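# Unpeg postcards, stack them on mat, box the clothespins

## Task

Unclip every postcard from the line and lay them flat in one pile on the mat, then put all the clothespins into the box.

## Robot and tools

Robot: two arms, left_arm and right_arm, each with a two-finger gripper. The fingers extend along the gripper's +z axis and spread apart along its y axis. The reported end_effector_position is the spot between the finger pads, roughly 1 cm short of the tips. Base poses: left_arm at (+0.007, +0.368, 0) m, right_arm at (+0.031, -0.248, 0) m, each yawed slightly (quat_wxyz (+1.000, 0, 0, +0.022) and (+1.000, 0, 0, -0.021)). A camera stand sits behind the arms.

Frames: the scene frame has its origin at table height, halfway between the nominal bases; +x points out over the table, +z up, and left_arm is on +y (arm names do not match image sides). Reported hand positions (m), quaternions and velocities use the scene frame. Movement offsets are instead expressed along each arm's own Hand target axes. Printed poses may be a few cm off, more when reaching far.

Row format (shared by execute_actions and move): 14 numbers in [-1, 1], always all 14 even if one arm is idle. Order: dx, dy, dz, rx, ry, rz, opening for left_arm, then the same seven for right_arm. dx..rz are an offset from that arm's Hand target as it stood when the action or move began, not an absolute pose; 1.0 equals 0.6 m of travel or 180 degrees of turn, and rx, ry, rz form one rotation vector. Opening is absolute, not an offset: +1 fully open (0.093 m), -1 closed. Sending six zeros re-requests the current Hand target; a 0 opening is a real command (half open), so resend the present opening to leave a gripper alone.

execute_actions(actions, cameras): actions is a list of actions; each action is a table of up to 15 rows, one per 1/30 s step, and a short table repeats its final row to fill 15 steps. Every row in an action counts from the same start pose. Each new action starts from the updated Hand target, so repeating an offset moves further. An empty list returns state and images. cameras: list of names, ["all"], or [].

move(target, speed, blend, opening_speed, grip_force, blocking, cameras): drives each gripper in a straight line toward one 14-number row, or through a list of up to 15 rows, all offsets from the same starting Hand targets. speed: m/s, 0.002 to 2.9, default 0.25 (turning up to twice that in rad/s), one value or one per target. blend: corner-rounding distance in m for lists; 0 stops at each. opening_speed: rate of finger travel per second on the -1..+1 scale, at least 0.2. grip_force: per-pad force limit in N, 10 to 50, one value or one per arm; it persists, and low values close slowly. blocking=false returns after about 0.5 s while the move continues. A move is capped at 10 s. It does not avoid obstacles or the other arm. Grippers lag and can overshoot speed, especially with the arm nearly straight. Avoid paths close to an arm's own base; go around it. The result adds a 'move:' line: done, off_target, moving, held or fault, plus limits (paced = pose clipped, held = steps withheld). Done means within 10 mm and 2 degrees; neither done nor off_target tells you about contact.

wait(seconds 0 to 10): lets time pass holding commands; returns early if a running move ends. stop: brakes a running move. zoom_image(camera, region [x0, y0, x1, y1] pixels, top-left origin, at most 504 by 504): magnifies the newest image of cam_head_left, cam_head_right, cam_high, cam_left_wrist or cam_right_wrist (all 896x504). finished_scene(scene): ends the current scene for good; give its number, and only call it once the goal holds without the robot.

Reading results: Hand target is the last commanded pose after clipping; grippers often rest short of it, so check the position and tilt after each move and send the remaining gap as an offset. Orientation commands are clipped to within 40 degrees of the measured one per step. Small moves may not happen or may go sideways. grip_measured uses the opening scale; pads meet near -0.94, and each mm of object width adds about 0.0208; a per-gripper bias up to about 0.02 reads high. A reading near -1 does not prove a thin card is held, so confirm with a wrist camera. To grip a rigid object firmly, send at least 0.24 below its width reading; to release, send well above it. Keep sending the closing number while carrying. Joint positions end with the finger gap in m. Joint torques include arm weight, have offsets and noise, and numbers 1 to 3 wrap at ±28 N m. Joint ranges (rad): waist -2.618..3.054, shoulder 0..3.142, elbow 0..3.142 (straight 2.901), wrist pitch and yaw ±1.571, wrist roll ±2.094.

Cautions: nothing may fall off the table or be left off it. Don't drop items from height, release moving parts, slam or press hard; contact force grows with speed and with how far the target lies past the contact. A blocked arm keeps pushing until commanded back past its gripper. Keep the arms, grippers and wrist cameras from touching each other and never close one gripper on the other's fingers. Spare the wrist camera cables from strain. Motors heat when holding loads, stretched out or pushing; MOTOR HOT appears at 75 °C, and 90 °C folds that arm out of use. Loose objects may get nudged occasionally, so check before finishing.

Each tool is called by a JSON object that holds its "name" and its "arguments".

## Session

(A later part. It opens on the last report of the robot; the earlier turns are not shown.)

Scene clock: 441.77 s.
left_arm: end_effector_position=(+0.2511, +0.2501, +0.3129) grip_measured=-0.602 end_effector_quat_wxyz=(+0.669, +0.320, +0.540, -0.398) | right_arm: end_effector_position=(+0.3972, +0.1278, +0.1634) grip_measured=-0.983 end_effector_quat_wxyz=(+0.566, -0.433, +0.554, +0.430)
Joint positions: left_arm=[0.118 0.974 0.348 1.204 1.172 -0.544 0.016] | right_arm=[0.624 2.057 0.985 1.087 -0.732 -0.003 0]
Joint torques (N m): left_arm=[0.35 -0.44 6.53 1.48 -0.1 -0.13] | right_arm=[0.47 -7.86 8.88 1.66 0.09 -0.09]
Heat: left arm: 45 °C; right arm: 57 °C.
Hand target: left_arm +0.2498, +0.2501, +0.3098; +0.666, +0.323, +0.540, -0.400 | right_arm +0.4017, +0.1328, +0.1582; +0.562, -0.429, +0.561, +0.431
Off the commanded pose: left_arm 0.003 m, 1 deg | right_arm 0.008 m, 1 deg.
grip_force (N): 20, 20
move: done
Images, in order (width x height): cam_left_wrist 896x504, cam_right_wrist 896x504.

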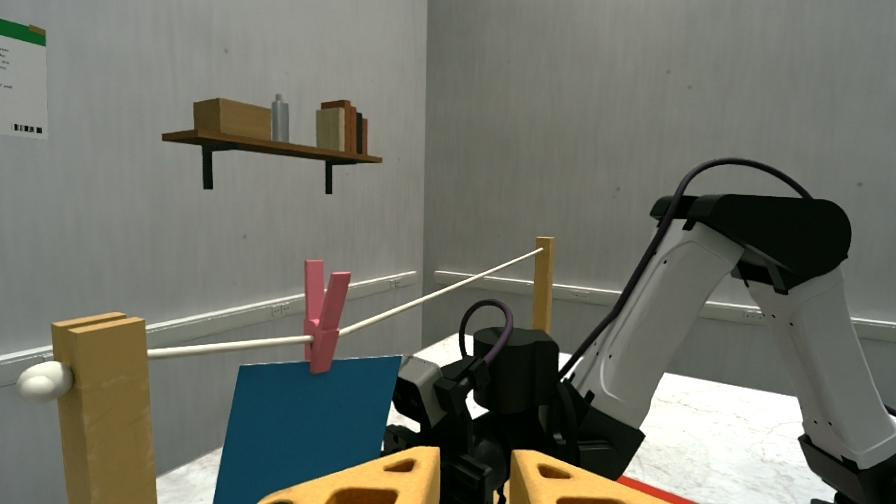

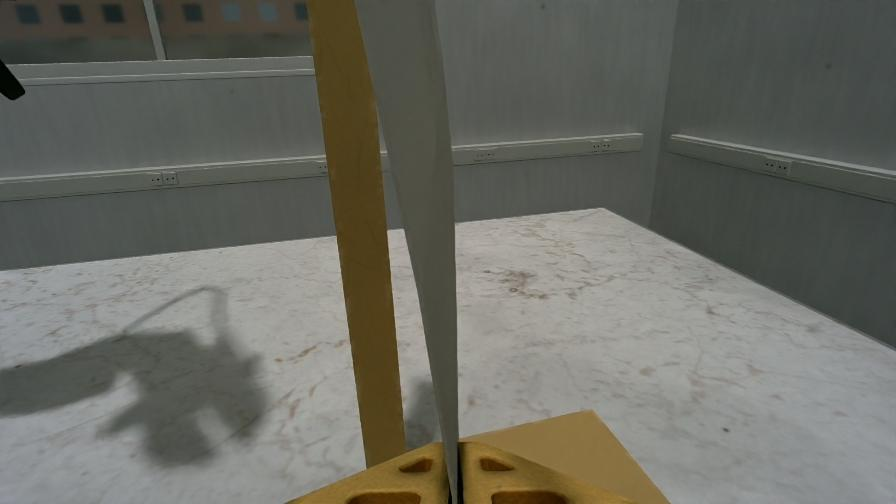

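{"name": "move", "arguments": {"target": [[-0.1033,0.0473,0.0768,0.1689,0.2726,0.2479,0.35,0,0,0,0,0,0,-1],[-0.0677,0.1618,0.205,0.1689,0.2726,0.2479,0.35,0,0,0,0,0,0,-1]], "speed": [0.2,0.1], "blend": [0.01,0], "grip_force": [50,20], "cameras": ["cam_right_wrist","cam_left_wrist"]}}

Scene clock: 455.83 s.
left_arm: end_effector_position=(+0.3869, +0.1981, +0.3760) grip_measured=+0.348 end_effector_quat_wxyz=(+0.423, +0.764, +0.483, -0.061) | right_arm: end_effector_position=(+0.3972, +0.1278, +0.1634) grip_measured=-0.988 end_effector_quat_wxyz=(+0.566, -0.433, +0.554, +0.430)
Joint positions: left_arm=[-0.198 1.959 2.552 -1.578 0.707 1.638 0.062] | right_arm=[0.624 2.057 0.985 1.087 -0.732 -0.003 0]
Joint torques (N m): left_arm=[-0.51 -6.94 7.17 1.26 0.42 -0.13] | right_arm=[0.47 -7.87 8.88 1.66 0.08 -0.09]
Heat: left arm: 44 °C; right arm: 59 °C.
Hand target: left_arm +0.3883, +0.1971, +0.3747; +0.385, +0.781, +0.484, -0.085 | right_arm +0.4017, +0.1328, +0.1582; +0.562, -0.429, +0.561, +0.431
Off the commanded pose: left_arm 0.002 m, 6 deg | right_arm 0.009 m, 1 deg.
joint sent to its limit (left arm) — joint 4 (wrist pitch), lower limit. The joint targets are off in orientation, not in position.
grip_force (N): 50, 20
move: off_target (left_arm)
Images, in order (width x height): cam_left_wrist 896x504, cam_right_wrist 896x504.

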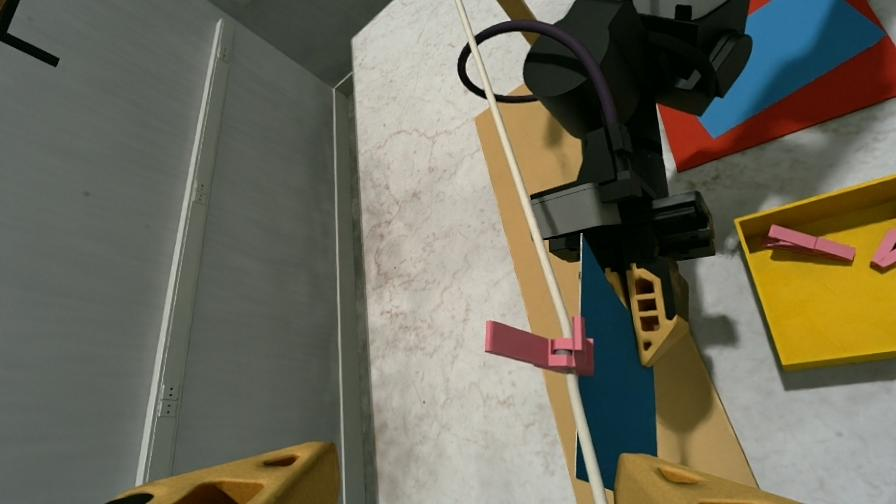

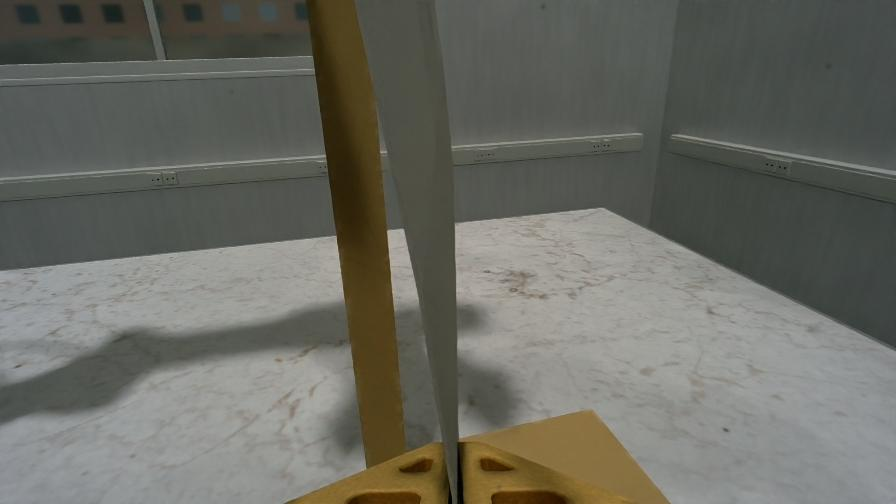

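{"name": "move", "arguments": {"target": [-0.0035,-0.0225,0.0588,0,0,0,0.35,0,0,0,0,0,0,-1], "speed": 0.06, "cameras": ["cam_left_wrist"]}}

Scene clock: 461.57 s.
left_arm: end_effector_position=(+0.3802, +0.1758, +0.3476) grip_measured=+0.348 end_effector_quat_wxyz=(+0.386, +0.782, +0.482, -0.087) | right_arm: end_effector_position=(+0.3972, +0.1278, +0.1634) grip_measured=-0.988 end_effector_quat_wxyz=(+0.566, -0.433, +0.554, +0.430)
Joint positions: left_arm=[-0.268 1.959 2.459 -1.564 0.666 1.634 0.062] | right_arm=[0.624 2.057 0.985 1.087 -0.732 -0.003 0]
Joint torques (N m): left_arm=[-0.36 -7.88 5.34 1.41 0.48 -0.18] | right_arm=[0.49 -7.87 8.87 1.65 0.08 -0.1]
Heat: left arm: 44 °C; right arm: 59 °C.
Hand target: left_arm +0.3847, +0.1747, +0.3444; +0.385, +0.781, +0.484, -0.084 | right_arm +0.4017, +0.1328, +0.1582; +0.562, -0.429, +0.561, +0.431
Off the commanded pose: left_arm 0.006 m, 0 deg | right_arm 0.009 m, 1 deg.
grip_force (N): 50, 20
move: done
Images, in order (width x height): cam_left_wrist 896x504.

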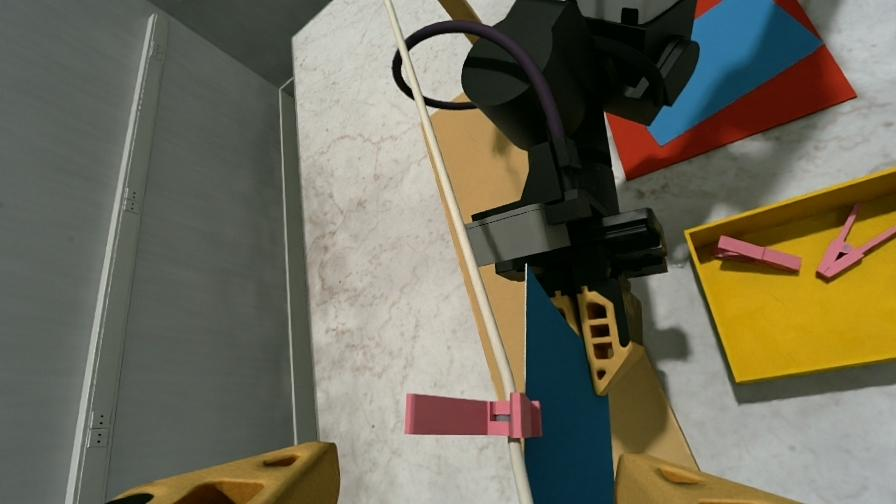

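{"name": "move", "arguments": {"target": [0,0,0.0417,0,0,0,0.35,0,0,0,0,0,0,-1], "speed": 0.05, "cameras": ["cam_left_wrist"]}}

Scene clock: 467.27 s.
left_arm: end_effector_position=(+0.3940, +0.1571, +0.3156) grip_measured=+0.348 end_effector_quat_wxyz=(+0.373, +0.782, +0.489, -0.099) | right_arm: end_effector_position=(+0.3972, +0.1278, +0.1634) grip_measured=-0.988 end_effector_quat_wxyz=(+0.566, -0.433, +0.554, +0.430)
Joint positions: left_arm=[-0.31 1.959 2.312 -1.426 0.644 1.588 0.062] | right_arm=[0.624 2.057 0.985 1.087 -0.732 -0.003 0]
Joint torques (N m): left_arm=[-0.42 -11.44 5.89 1.38 0.43 -0.15] | right_arm=[0.5 -7.88 8.92 1.66 0.07 -0.09]
Heat: left arm: 43 °C; right arm: 60 °C.
Hand target: left_arm +0.3908, +0.1577, +0.3272; +0.385, +0.781, +0.484, -0.084 | right_arm +0.4017, +0.1328, +0.1582; +0.562, -0.429, +0.561, +0.431
Off the commanded pose: left_arm 0.012 m, 2 deg | right_arm 0.009 m, 1 deg.
grip_force (N): 50, 20
move: off_target (left_arm)
Images, in order (width x height): cam_left_wrist 896x504.

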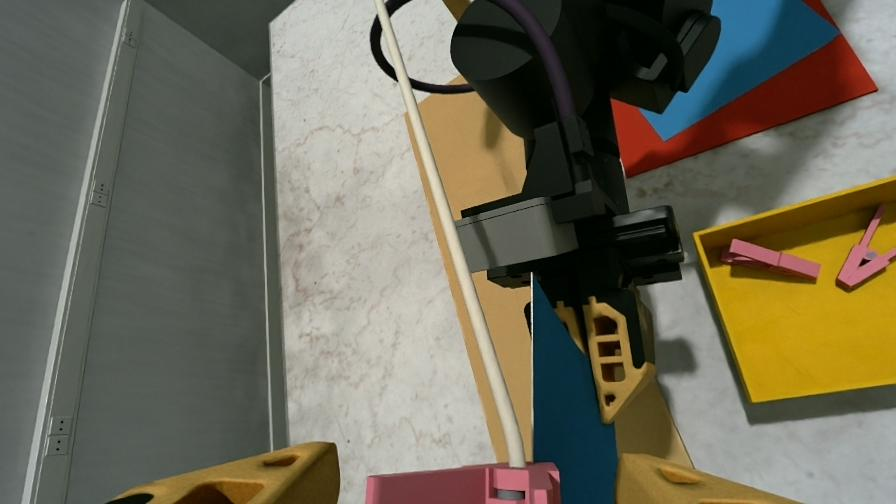

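{"name": "move", "arguments": {"target": [-0.0063,0.0077,-0.0187,0,0,0,0.35,0,0,0,0,0,0,-1], "speed": 0.05, "cameras": ["cam_left_wrist"]}}

Scene clock: 471.10 s.
left_arm: end_effector_position=(+0.3880, +0.1595, +0.3404) grip_measured=+0.348 end_effector_quat_wxyz=(+0.388, +0.782, +0.481, -0.084) | right_arm: end_effector_position=(+0.3972, +0.1278, +0.1634) grip_measured=-0.988 end_effector_quat_wxyz=(+0.566, -0.433, +0.554, +0.430)
Joint positions: left_arm=[-0.309 1.959 2.411 -1.479 0.644 1.588 0.062] | right_arm=[0.624 2.057 0.985 1.087 -0.732 -0.003 0]
Joint torques (N m): left_arm=[0.34 -7.49 7.88 1.16 0.46 -0.08] | right_arm=[0.5 -7.88 8.85 1.66 0.08 -0.1]
Heat: left arm: 43 °C; right arm: 60 °C.
Hand target: left_arm +0.3899, +0.1616, +0.3392; +0.385, +0.781, +0.484, -0.084 | right_arm +0.4017, +0.1328, +0.1582; +0.562, -0.429, +0.561, +0.431
Off the commanded pose: left_arm 0.003 m, 1 deg | right_arm 0.009 m, 1 deg.
grip_force (N): 50, 20
move: done
Images, in order (width x height): cam_left_wrist 896x504.

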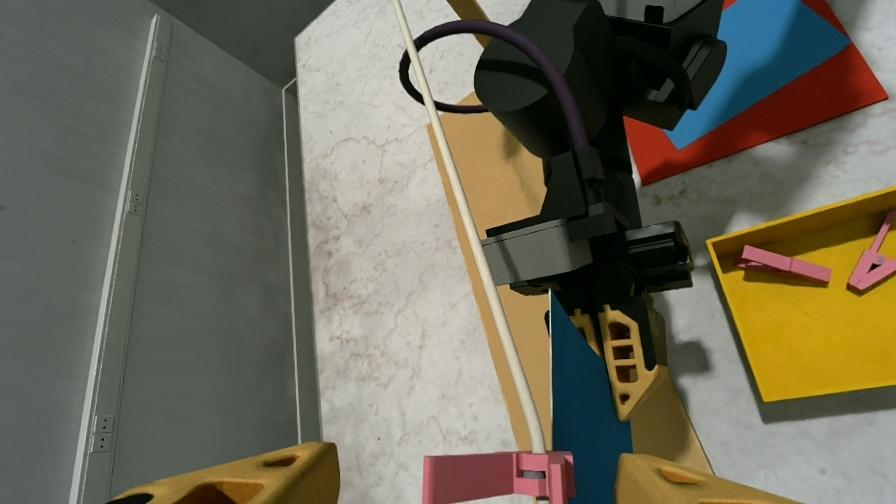

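{"name": "move", "arguments": {"target": [0,-0.0083,0.0083,0,0,0,0.35,0,0,0,0,0,0,-1], "speed": 0.05, "cameras": ["cam_left_wrist"]}}

Scene clock: 475.30 s.
left_arm: end_effector_position=(+0.3898, +0.1590, +0.3225) grip_measured=+0.348 end_effector_quat_wxyz=(+0.373, +0.782, +0.490, -0.098) | right_arm: end_effector_position=(+0.3972, +0.1278, +0.1634) grip_measured=-0.988 end_effector_quat_wxyz=(+0.566, -0.433, +0.554, +0.430)
Joint positions: left_arm=[-0.309 1.959 2.345 -1.459 0.644 1.588 0.062] | right_arm=[0.624 2.057 0.985 1.087 -0.732 -0.003 0]
Joint torques (N m): left_arm=[-0.4 -11.12 5.74 1.45 0.44 -0.15] | right_arm=[0.51 -7.87 8.88 1.66 0.08 -0.09]
Heat: left arm: 42 °C; right arm: 60 °C.
Hand target: left_arm +0.3869, +0.1594, +0.3332; +0.385, +0.781, +0.484, -0.085 | right_arm +0.4017, +0.1328, +0.1582; +0.562, -0.429, +0.561, +0.431
Off the commanded pose: left_arm 0.011 m, 2 deg | right_arm 0.009 m, 1 deg.
grip_force (N): 50, 20
move: off_target (left_arm)
Images, in order (width x height): cam_left_wrist 896x504.

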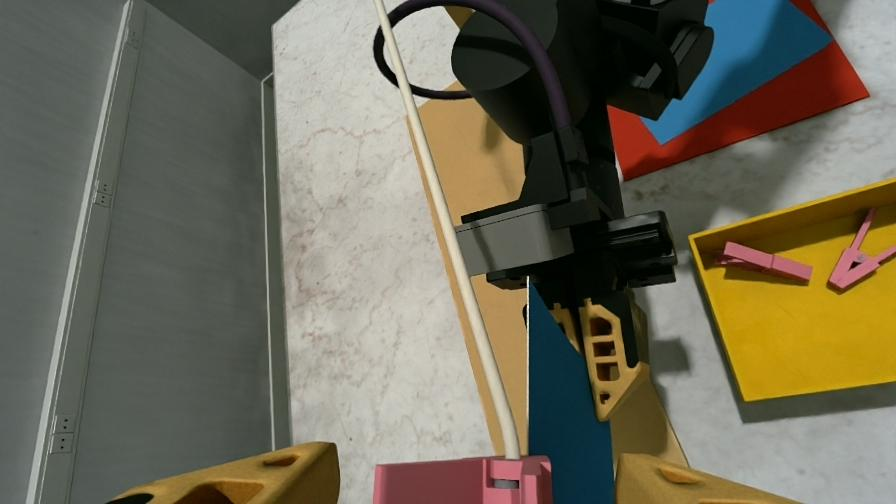

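{"name": "move", "arguments": {"target": [0,0,0,0,0,0,-0.35,0,0,0,0,0,0,-1], "opening_speed": 0.4, "cameras": ["cam_left_wrist"]}}

Scene clock: 478.53 s.
left_arm: end_effector_position=(+0.3909, +0.1587, +0.3230) grip_measured=-0.343 end_effector_quat_wxyz=(+0.375, +0.782, +0.489, -0.097) | right_arm: end_effector_position=(+0.3972, +0.1278, +0.1632) grip_measured=-0.988 end_effector_quat_wxyz=(+0.566, -0.433, +0.555, +0.430)
Joint positions: left_arm=[-0.309 1.959 2.345 -1.453 0.644 1.588 0.029] | right_arm=[0.624 2.057 0.985 1.086 -0.732 -0.003 0]
Joint torques (N m): left_arm=[-0.35 -11.15 5.74 1.38 0.43 -0.14] | right_arm=[0.51 -7.9 8.87 1.67 0.08 -0.1]
Heat: left arm: 44 °C; right arm: 60 °C.
Hand target: left_arm +0.3869, +0.1593, +0.3332; +0.385, +0.781, +0.484, -0.084 | right_arm +0.4017, +0.1328, +0.1582; +0.561, -0.429, +0.561, +0.431
Off the commanded pose: left_arm 0.011 m, 2 deg | right_arm 0.008 m, 1 deg.
grip_force (N): 50, 20
move: off_target (left_arm)
Images, in order (width x height): cam_left_wrist 896x504.

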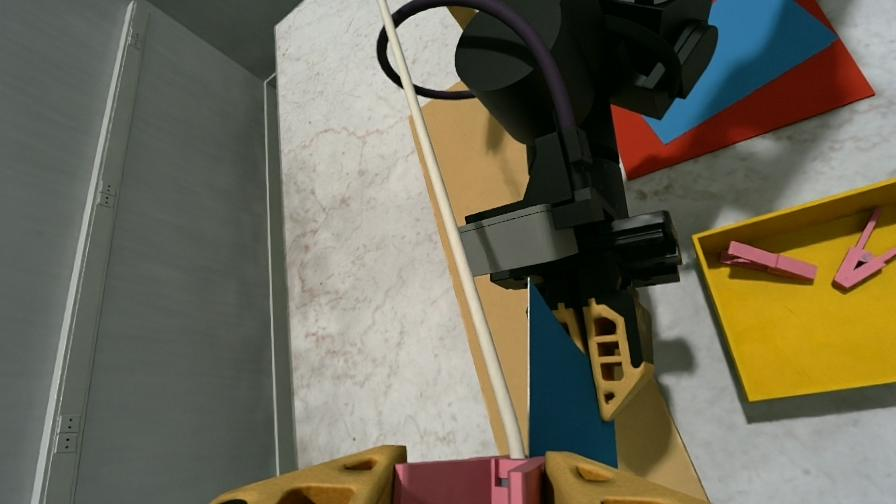

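{"name": "move", "arguments": {"target": [0,0,0,0,0,0,-0.7,0,0,0,0,0,0,-1], "opening_speed": 0.4, "grip_force": [35,20]}}

{"name": "move", "arguments": {"target": [0,0,0,0,0,0,-0.85,0,0,0,0,0,0,-1], "grip_force": [40,20], "cameras": ["cam_left_wrist","cam_right_wrist"]}}

Scene clock: 482.70 s.
left_arm: end_effector_position=(+0.3901, +0.1589, +0.3246) grip_measured=-0.684 end_effector_quat_wxyz=(+0.376, +0.782, +0.488, -0.095) | right_arm: end_effector_position=(+0.3974, +0.1277, +0.1631) grip_measured=-0.988 end_effector_quat_wxyz=(+0.566, -0.432, +0.555, +0.430)
Joint positions: left_arm=[-0.309 1.955 2.345 -1.453 0.644 1.588 0.012] | right_arm=[0.624 2.057 0.985 1.086 -0.731 -0.003 0]
Joint torques (N m): left_arm=[-0.35 -10.78 5.72 1.38 0.43 -0.15] | right_arm=[0.5 -7.84 8.87 1.67 0.08 -0.09]
Heat: left arm: 45 °C; right arm: 60 °C.
Hand target: left_arm +0.3869, +0.1594, +0.3332; +0.385, +0.781, +0.484, -0.085 | right_arm +0.4018, +0.1328, +0.1582; +0.561, -0.429, +0.561, +0.431
Off the commanded pose: left_arm 0.009 m, 2 deg | right_arm 0.008 m, 1 deg.
grip_force (N): 35, 20
move: done

Scene clock: 483.20 s.
left_arm: end_effector_position=(+0.3901, +0.1589, +0.3246) grip_measured=-0.706 end_effector_quat_wxyz=(+0.376, +0.782, +0.488, -0.095) | right_arm: end_effector_position=(+0.3974, +0.1277, +0.1631) grip_measured=-0.988 end_effector_quat_wxyz=(+0.566, -0.432, +0.555, +0.430)
Joint positions: left_arm=[-0.309 1.955 2.345 -1.453 0.644 1.588 0.011] | right_arm=[0.624 2.057 0.985 1.086 -0.731 -0.003 0]
Joint torques (N m): left_arm=[-0.34 -10.8 5.71 1.38 0.43 -0.15] | right_arm=[0.5 -7.86 8.9 1.67 0.07 -0.09]
Heat: left arm: 45 °C; right arm: 60 °C.
Hand target: left_arm +0.3869, +0.1594, +0.3332; +0.385, +0.781, +0.484, -0.085 | right_arm +0.4018, +0.1328, +0.1582; +0.561, -0.429, +0.561, +0.431
Off the commanded pose: left_arm 0.009 m, 2 deg | right_arm 0.008 m, 1 deg.
grip_force (N): 40, 20
move: done
Images, in order (width x height): cam_left_wrist 896x504, cam_right_wrist 896x504.

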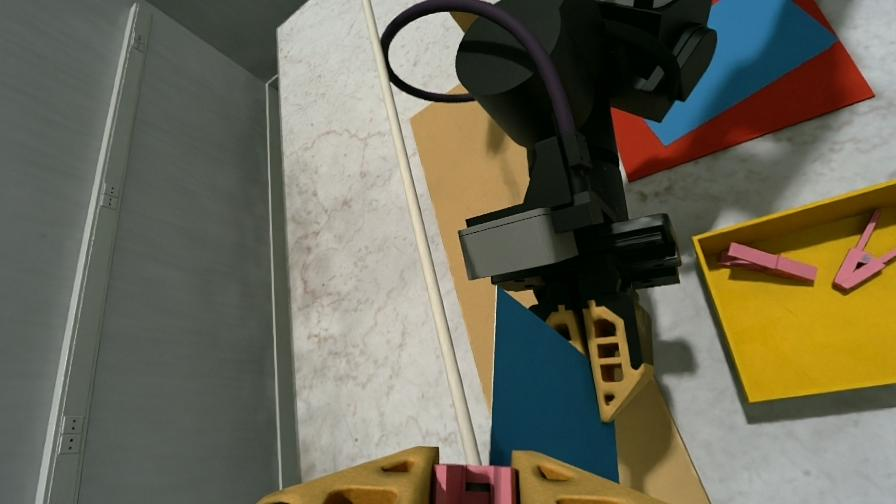

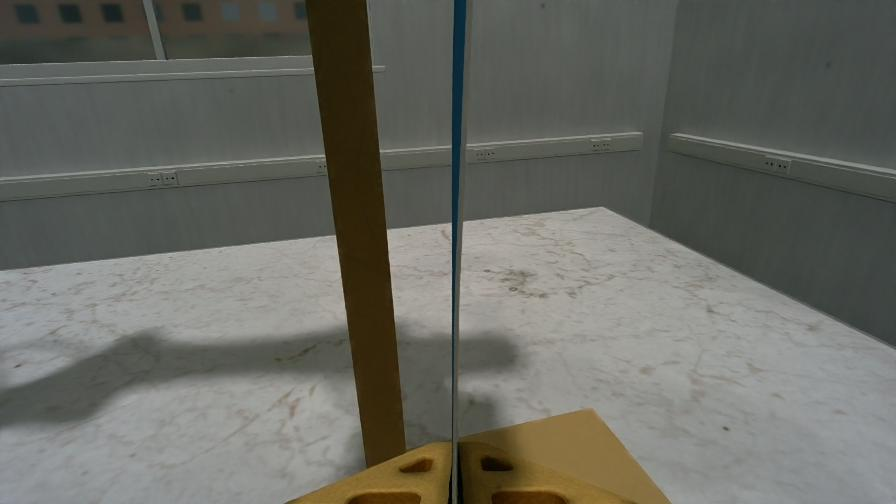

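{"name": "move", "arguments": {"target": [-0.0589,0.0611,-0.0805,0,0,0,-0.85,0,0,0,0,0,0,-1], "speed": 0.08, "cameras": ["cam_left_wrist"]}}

Scene clock: 488.00 s.
left_arm: end_effector_position=(+0.3852, +0.1601, +0.4065) grip_measured=-0.711 end_effector_quat_wxyz=(+0.452, +0.751, +0.480, -0.045) | right_arm: end_effector_position=(+0.3974, +0.1277, +0.1631) grip_measured=-0.988 end_effector_quat_wxyz=(+0.566, -0.432, +0.555, +0.430)
Joint positions: left_arm=[-0.309 2.04 2.79 -1.575 0.643 1.48 0.011] | right_arm=[0.624 2.057 0.985 1.086 -0.731 -0.003 0]
Joint torques (N m): left_arm=[0.21 -6.86 6.39 1.48 0.58 -0.19] | right_arm=[0.49 -7.86 8.9 1.67 0.07 -0.09]
Heat: left arm: 45 °C; right arm: 61 °C.
Hand target: left_arm +0.3871, +0.1594, +0.4035; +0.385, +0.781, +0.484, -0.084 | right_arm +0.4018, +0.1328, +0.1582; +0.561, -0.429, +0.561, +0.431
Off the commanded pose: left_arm 0.004 m, 10 deg | right_arm 0.008 m, 1 deg.
joint sent to its limit (left arm) — joint 4 (wrist pitch), lower limit. The joint targets are off in orientation, not in position.
grip_force (N): 40, 20
move: off_target (left_arm)
Images, in order (width x height): cam_left_wrist 896x504.

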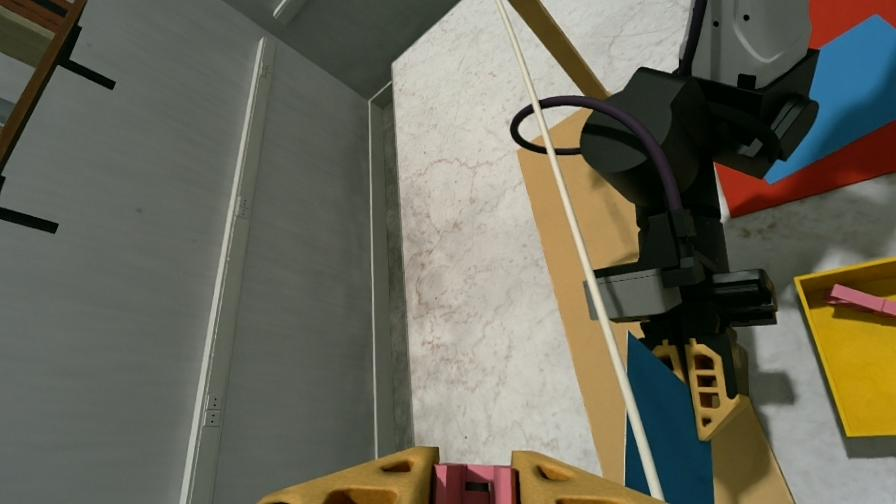

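{"name": "move", "arguments": {"target": [[0.0062,-0.1993,-0.1468,0,0,0,-0.85,0.0417,0.0172,-0.0132,0,0,0,-1],[0.0088,-0.3593,0.2158,0,0,0,-0.85,-0.183,0.0275,-0.3918,-0.0833,0,0,-1]], "speed": [0.15,0.2], "blend": [0.01,0], "cameras": ["cam_left_wrist","cam_head_left","cam_right_wrist"]}}

Scene clock: 499.00 s.
left_arm: end_effector_position=(+0.2436, +0.1259, +0.1932) grip_measured=-0.711 end_effector_quat_wxyz=(+0.371, +0.785, +0.487, -0.093) | right_arm: end_effector_position=(+0.3304, -0.0880, +0.2577) grip_measured=-0.988 end_effector_quat_wxyz=(+0.502, -0.478, +0.520, +0.499)
Joint positions: left_arm=[-0.615 1.264 1.047 -0.697 0.466 1.298 0.011] | right_arm=[0.013 1.506 0.724 0.924 -1.555 0.182 0]
Joint torques (N m): left_arm=[-0.49 -5.89 7.1 1.77 0.31 -0.22] | right_arm=[-0.43 -7.91 7.95 1.29 -0.14 -0.11]
Heat: left arm: 44 °C; right arm: 60 °C.
Hand target: left_arm +0.2440, +0.1252, +0.1995; +0.385, +0.781, +0.484, -0.084 | right_arm +0.3247, -0.0901, +0.2676; +0.501, -0.498, +0.500, +0.500
Off the commanded pose: left_arm 0.006 m, 2 deg | right_arm 0.012 m, 3 deg.
joint sent to its limit (right arm) — joint 5 (wrist yaw), lower limit. The joint targets still meet the commanded pose.
grip_force (N): 40, 20
move: off_target (right_arm)
Images, in order (width x height): cam_head_left 896x504, cam_left_wrist 896x504, cam_right_wrist 896x504.

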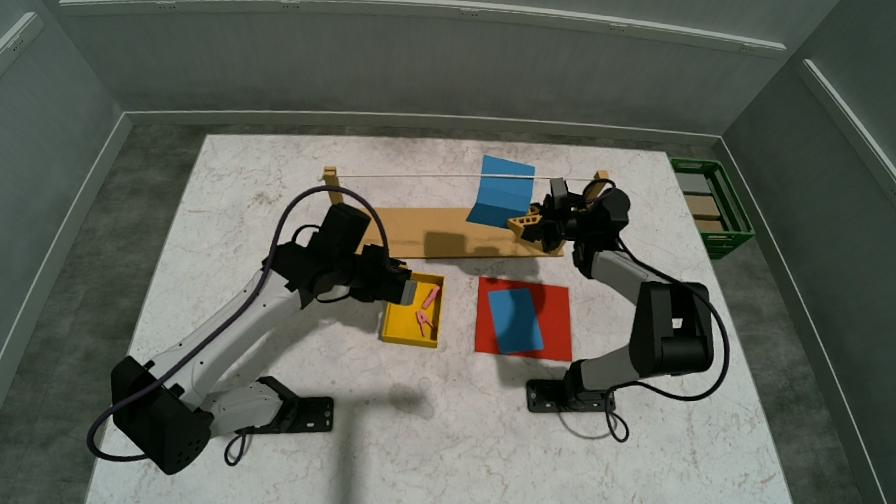

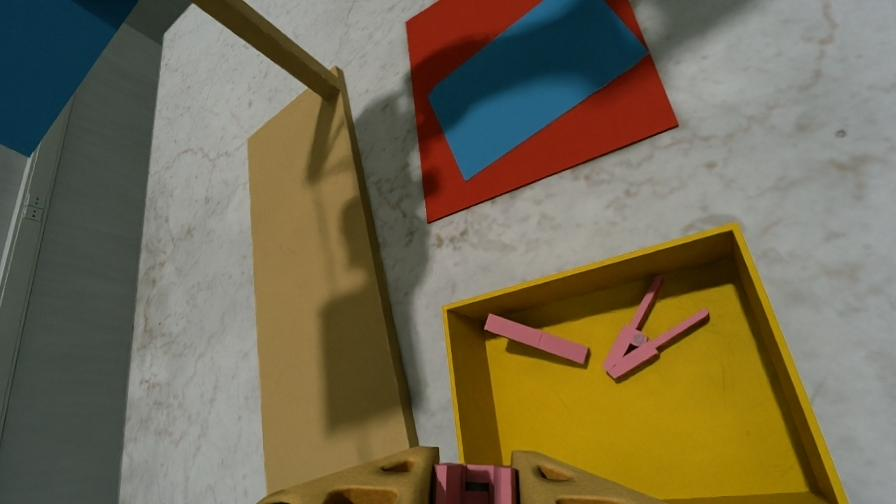

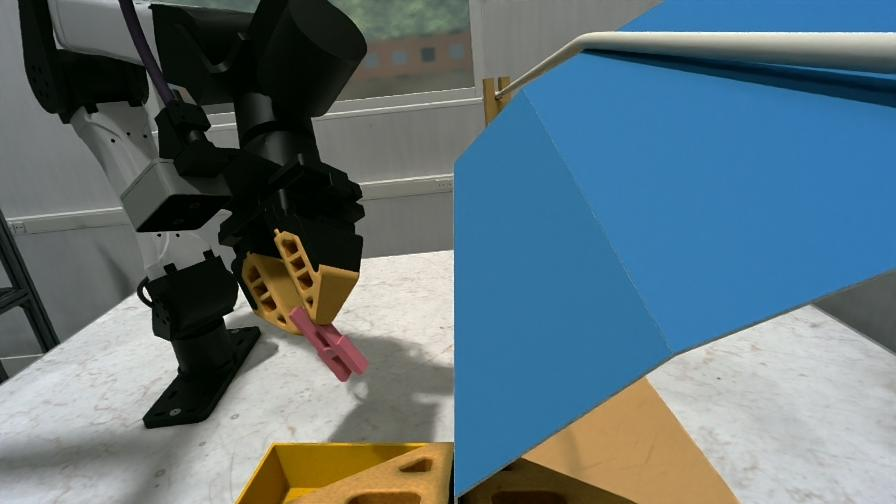

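{"name": "move", "arguments": {"target": [0,0,0,0,0,0,-0.85,0,-0.1333,0,0.0667,0,0,-1], "speed": 0.08, "cameras": ["cam_head_left","cam_right_wrist"]}}

Scene clock: 506.03 s.
left_arm: end_effector_position=(+0.2437, +0.1260, +0.1932) grip_measured=-0.711 end_effector_quat_wxyz=(+0.371, +0.785, +0.487, -0.092) | right_arm: end_effector_position=(+0.3980, -0.0921, +0.2638) grip_measured=-0.988 end_effector_quat_wxyz=(+0.544, -0.437, +0.554, +0.454)
Joint positions: left_arm=[-0.615 1.264 1.047 -0.696 0.465 1.298 0.011] | right_arm=[0.015 1.627 0.91 0.741 -1.391 0.05 0]
Joint torques (N m): left_arm=[-0.46 -5.87 7.08 1.76 0.31 -0.19] | right_arm=[0.49 -5.67 10.48 1.27 0.06 -0.37]
Heat: left arm: 43 °C; right arm: 59 °C.
Hand target: left_arm +0.2440, +0.1253, +0.1994; +0.385, +0.781, +0.484, -0.084 | right_arm +0.4047, -0.0902, +0.2675; +0.550, -0.443, +0.550, +0.445
Off the commanded pose: left_arm 0.006 m, 2 deg | right_arm 0.008 m, 1 deg.
grip_force (N): 40, 20
move: done
Images, in order (width x height): cam_head_left 896x504, cam_right_wrist 896x504.

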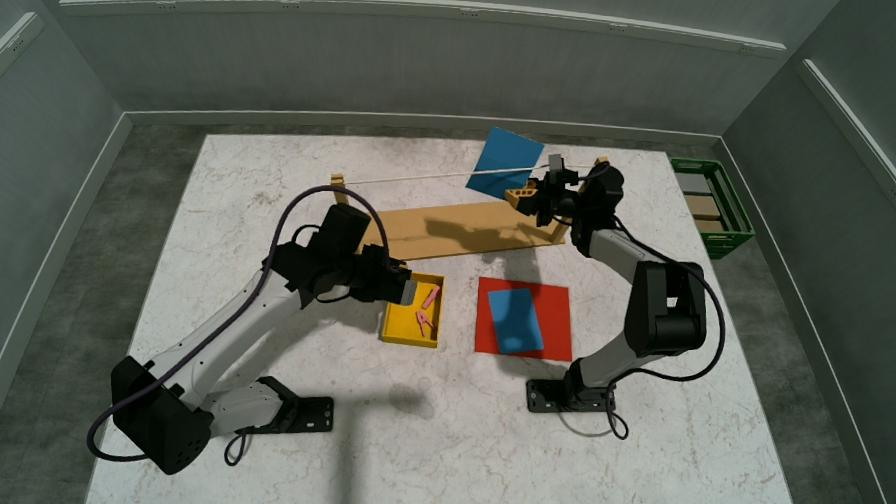

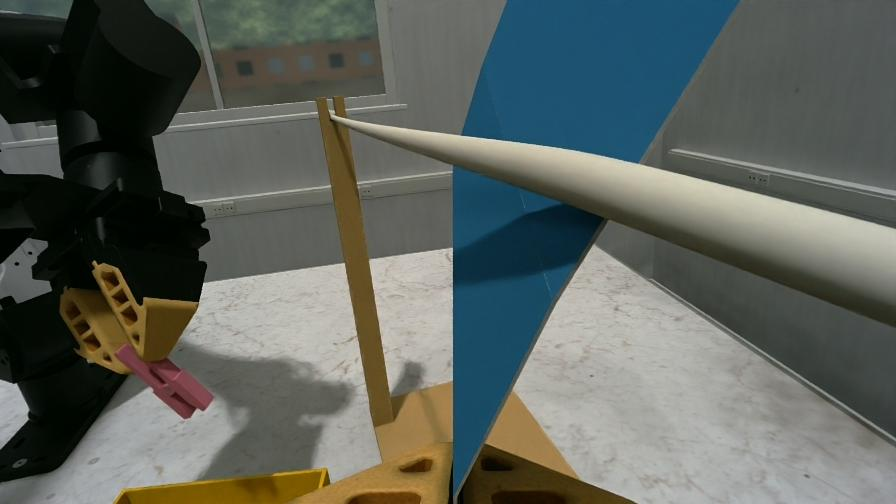

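{"name": "move", "arguments": {"target": [[0,0,0,0,0,0,-0.85,0,0.0408,-0.0087,0,0,0,-1],[0,0,0,0,0,0,-0.85,0.2083,0.0408,-0.0087,0,0,0,-1]], "speed": 0.08, "blend": [0.01,0], "cameras": ["cam_head_left","cam_right_wrist"]}}

Scene clock: 516.23 s.
left_arm: end_effector_position=(+0.2437, +0.1260, +0.1932) grip_measured=-0.711 end_effector_quat_wxyz=(+0.371, +0.785, +0.487, -0.092) | right_arm: end_effector_position=(+0.3807, -0.0916, +0.1499) grip_measured=-0.988 end_effector_quat_wxyz=(+0.554, -0.450, +0.544, +0.440)
Joint positions: left_arm=[-0.615 1.264 1.047 -0.696 0.465 1.298 0.011] | right_arm=[0.015 1.908 0.657 1.261 -1.39 -0.01 0]
Joint torques (N m): left_arm=[-0.5 -5.9 7.08 1.78 0.31 -0.19] | right_arm=[0.43 -5.78 4.19 1.57 0.04 -0.1]
Heat: left arm: 43 °C; right arm: 58 °C.
Hand target: left_arm +0.2440, +0.1253, +0.1994; +0.385, +0.781, +0.484, -0.084 | right_arm +0.3793, -0.0899, +0.1425; +0.550, -0.443, +0.550, +0.446
Off the commanded pose: left_arm 0.006 m, 2 deg | right_arm 0.008 m, 1 deg.
grip_force (N): 40, 20
move: done
Images, in order (width x height): cam_head_left 896x504, cam_right_wrist 896x504.

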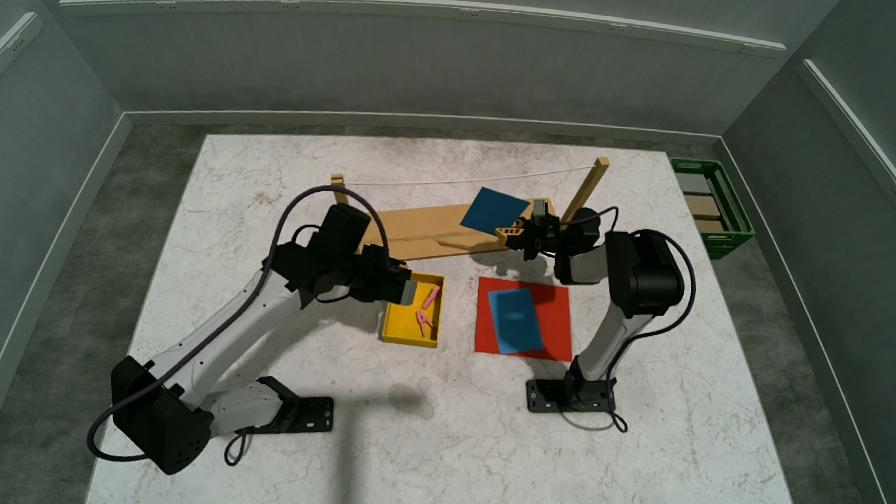

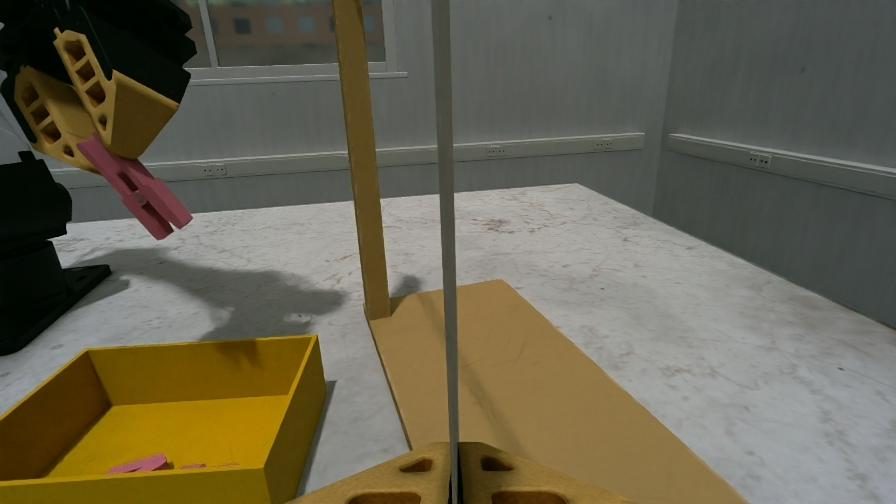

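{"name": "move", "arguments": {"target": [[0.1163,-0.1126,0.1732,0,0,0,-0.85,-0.0125,0.1293,-0.0275,0,0,0,-1],[0.1163,-0.1126,0.1732,0,0,0,-0.85,-0.2092,0.1,-0.0213,-0.0444,0,0,-1],[0.1163,-0.1126,0.1732,0,0,0,-0.05,-0.2092,0.1,-0.0213,-0.0444,0,0,-1],[0.0067,0.0102,-0.0213,0,0,0,-0.05,-0.2092,0.1,-0.0213,-0.0444,0,0,-1]], "speed": [0.12,0.12,0.12,0.15], "blend": [0.002,0,0,0], "opening_speed": 0.4, "cameras": ["cam_head_left","cam_left_wrist","cam_right_wrist"]}}

Scene clock: 531.03 s.
left_arm: end_effector_position=(+0.2493, +0.1364, +0.1986) grip_measured=-0.052 end_effector_quat_wxyz=(+0.373, +0.780, +0.496, -0.082) | right_arm: end_effector_position=(+0.3185, -0.0878, +0.2544) grip_measured=-0.988 end_effector_quat_wxyz=(+0.505, -0.465, +0.529, +0.499)
Joint positions: left_arm=[-0.579 1.251 1.059 -0.721 0.464 1.312 0.043] | right_arm=[0.013 1.467 0.647 1.024 -1.529 0.263 0]
Joint torques (N m): left_arm=[0.36 -4.77 9.61 1.41 0.62 0.07] | right_arm=[-0.59 -7.27 9.68 1.12 0.01 -0.32]
Heat: left arm: 43 °C; right arm: 57 °C.
Hand target: left_arm +0.2480, +0.1352, +0.2094; +0.385, +0.781, +0.484, -0.084 | right_arm +0.3182, -0.0901, +0.2681; +0.518, -0.481, +0.518, +0.483
Off the commanded pose: left_arm 0.011 m, 2 deg | right_arm 0.014 m, 3 deg.
grip_force (N): 40, 20
move: off_target (left_arm, right_arm); target 3's new opening was sent with left_arm's hand 0.014 m and 2 deg from that target
Images, in order (width x height): cam_head_left 896x504, cam_left_wrist 896x504, cam_right_wrist 896x504.

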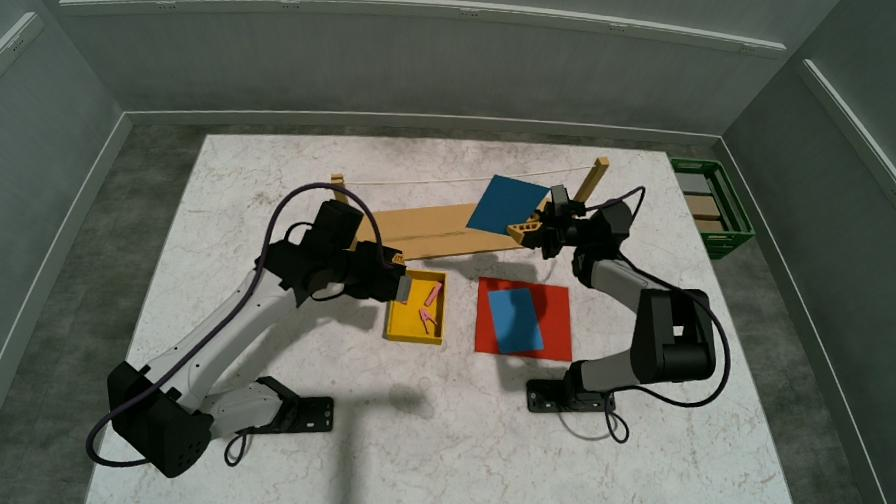

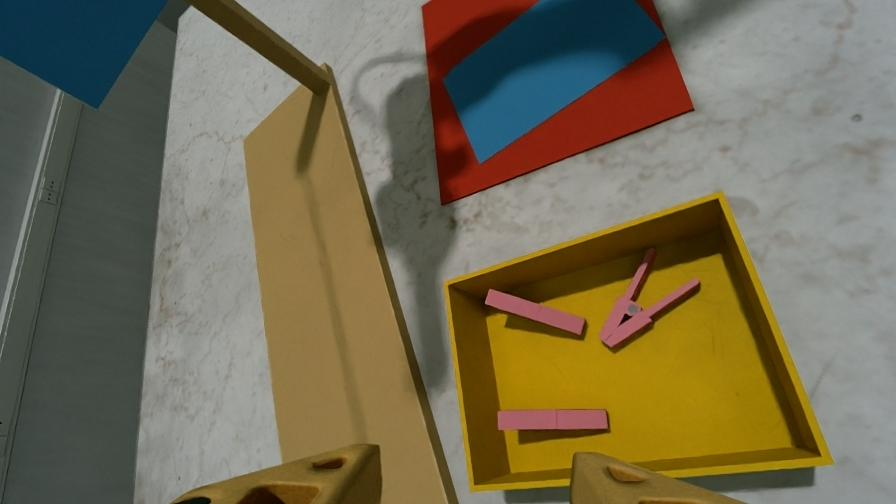

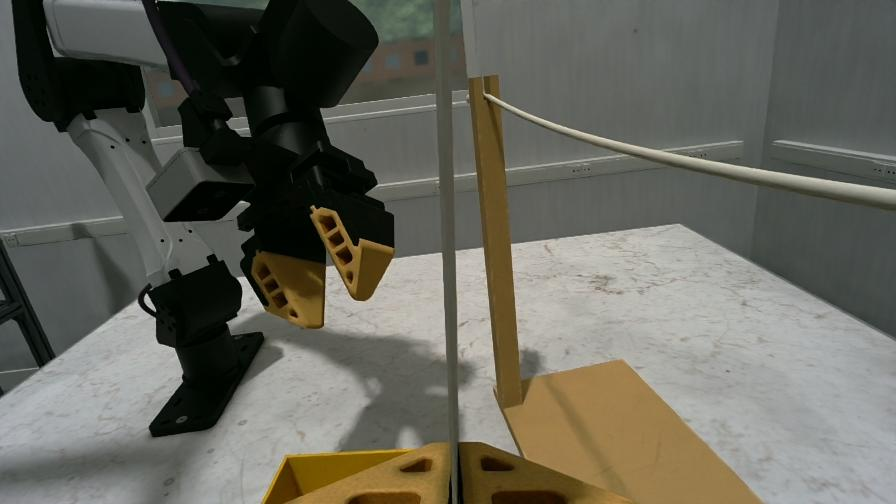

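{"name": "move", "arguments": {"target": [[-0.0237,0.1305,-0.032,0.0216,-0.272,-0.1907,-0.2,0,0,0,0,0,0,-1],[-0.0527,0.1892,0.0457,0.0216,-0.272,-0.1907,-0.2,0,0,0,0,0,0,-1]], "speed": [0.2,0.1], "blend": [0.01,0], "cameras": ["cam_head_left","cam_left_wrist","cam_right_wrist"]}}

Scene clock: 545.33 s.
left_arm: end_effector_position=(+0.3279, +0.0705, +0.2724) grip_measured=-0.198 end_effector_quat_wxyz=(+0.480, +0.522, +0.478, -0.519) | right_arm: end_effector_position=(+0.3179, -0.0878, +0.2546) grip_measured=-0.988 end_effector_quat_wxyz=(+0.505, -0.465, +0.529, +0.499)
Joint positions: left_arm=[-0.412 1.701 1.043 0.655 1.285 0.009 0.036] | right_arm=[0.013 1.46 0.647 1.007 -1.529 0.25 0]
Joint torques (N m): left_arm=[-0.44 -6.11 6.79 1.89 -0.09 -0.07] | right_arm=[-0.58 -6.99 9.85 1.11 -0.01 -0.32]
Heat: left arm: 43 °C; right arm: 58 °C.
Hand target: left_arm +0.3316, +0.0681, +0.2655; +0.482, +0.516, +0.483, -0.518 | right_arm +0.3182, -0.0901, +0.2682; +0.518, -0.481, +0.517, +0.483
Off the commanded pose: left_arm 0.008 m, 1 deg | right_arm 0.014 m, 3 deg.
grip_force (N): 40, 20
move: off_target (right_arm)
Images, in order (width x height): cam_head_left 896x504, cam_left_wrist 896x504, cam_right_wrist 896x504.

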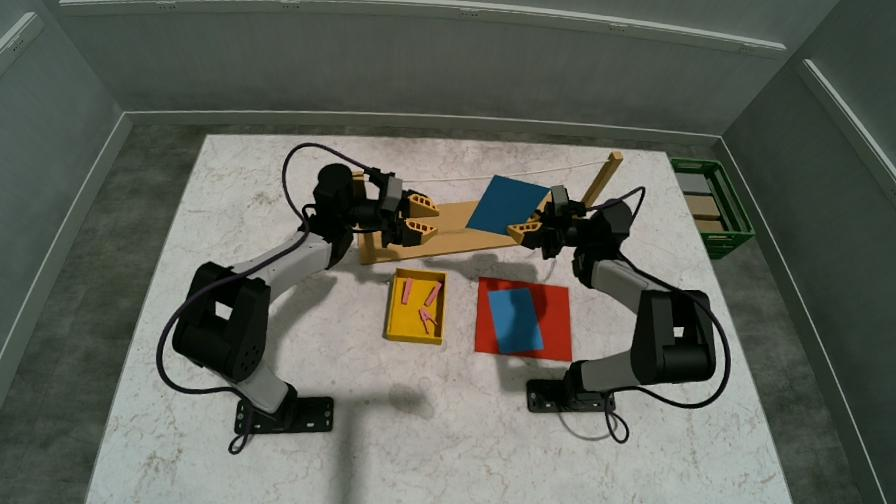

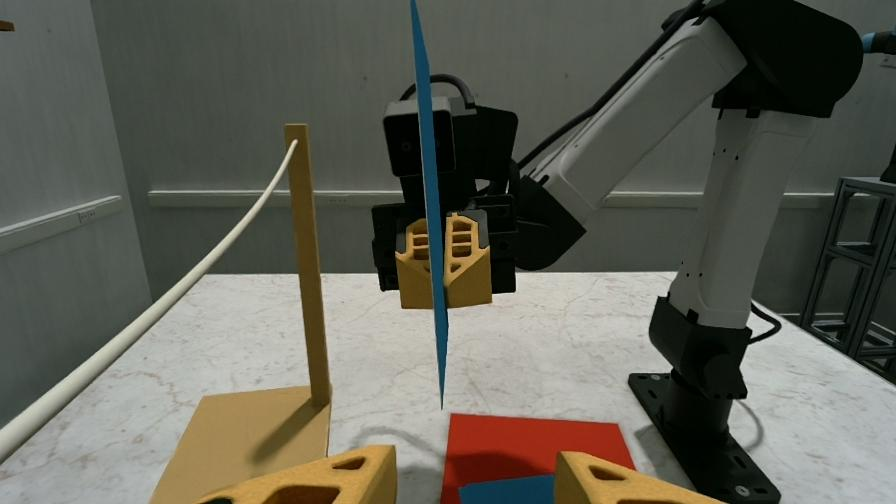

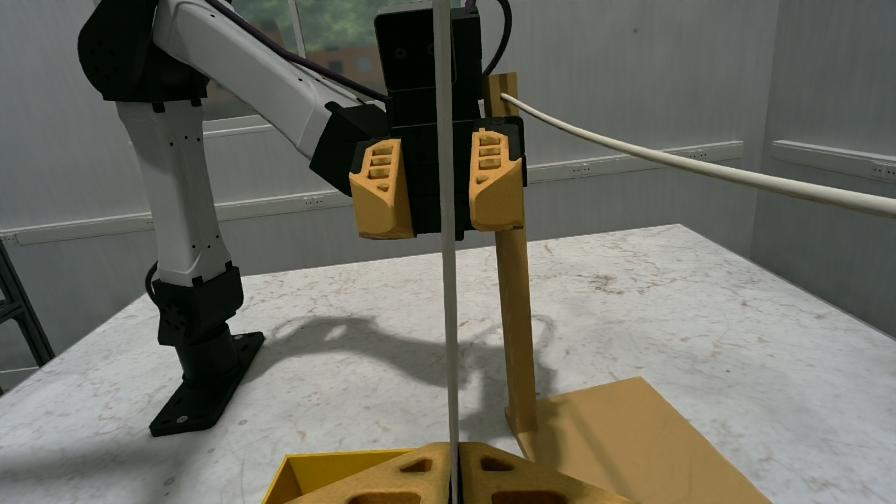

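{"name": "move", "arguments": {"target": [0.0258,0.0162,0.0657,0,0,0,-0.2,0,0,0,0,0,0,-1], "speed": 0.07, "cameras": ["cam_left_wrist","cam_right_wrist","cam_high"]}}

Scene clock: 552.27 s.
left_arm: end_effector_position=(+0.3304, +0.0318, +0.2453) grip_measured=-0.198 end_effector_quat_wxyz=(+0.469, +0.518, +0.488, -0.524) | right_arm: end_effector_position=(+0.3179, -0.0878, +0.2546) grip_measured=-0.988 end_effector_quat_wxyz=(+0.505, -0.465, +0.529, +0.499)
Joint positions: left_arm=[-0.505 1.807 1.068 0.707 1.194 0.004 0.036] | right_arm=[0.013 1.46 0.647 1.007 -1.529 0.25 0]
Joint torques (N m): left_arm=[-0.25 -6.72 9.7 1.95 -0.09 -0.12] | right_arm=[-0.59 -6.97 9.85 1.12 0 -0.31]
Heat: left arm: 43 °C; right arm: 59 °C.
Hand target: left_arm +0.3385, +0.0280, +0.2500; +0.482, +0.516, +0.483, -0.518 | right_arm +0.3182, -0.0901, +0.2682; +0.518, -0.481, +0.517, +0.483
Off the commanded pose: left_arm 0.010 m, 2 deg | right_arm 0.014 m, 3 deg.
grip_force (N): 40, 20
move: off_target (right_arm)
Images, in order (width x height): cam_high 896x504, cam_left_wrist 896x504, cam_right_wrist 896x504.

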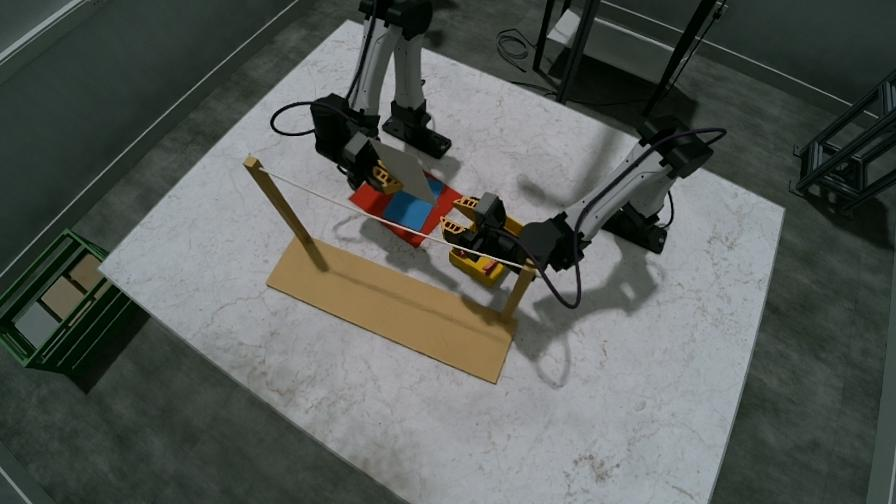

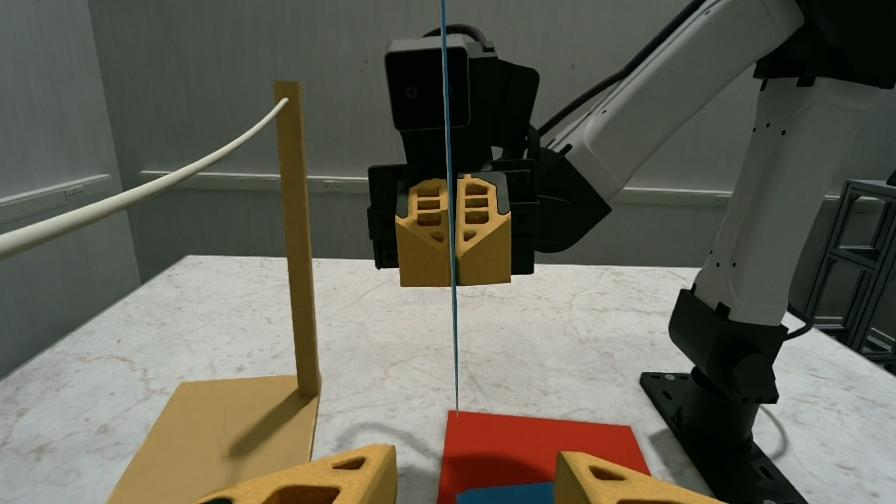

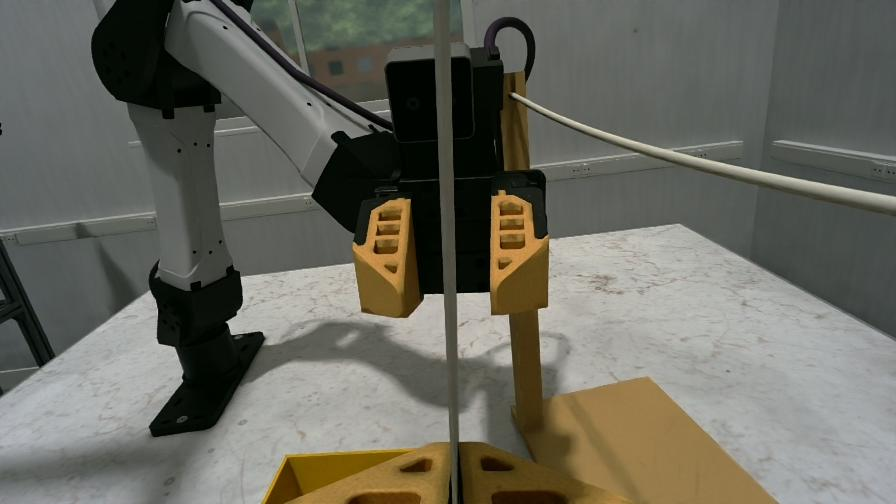

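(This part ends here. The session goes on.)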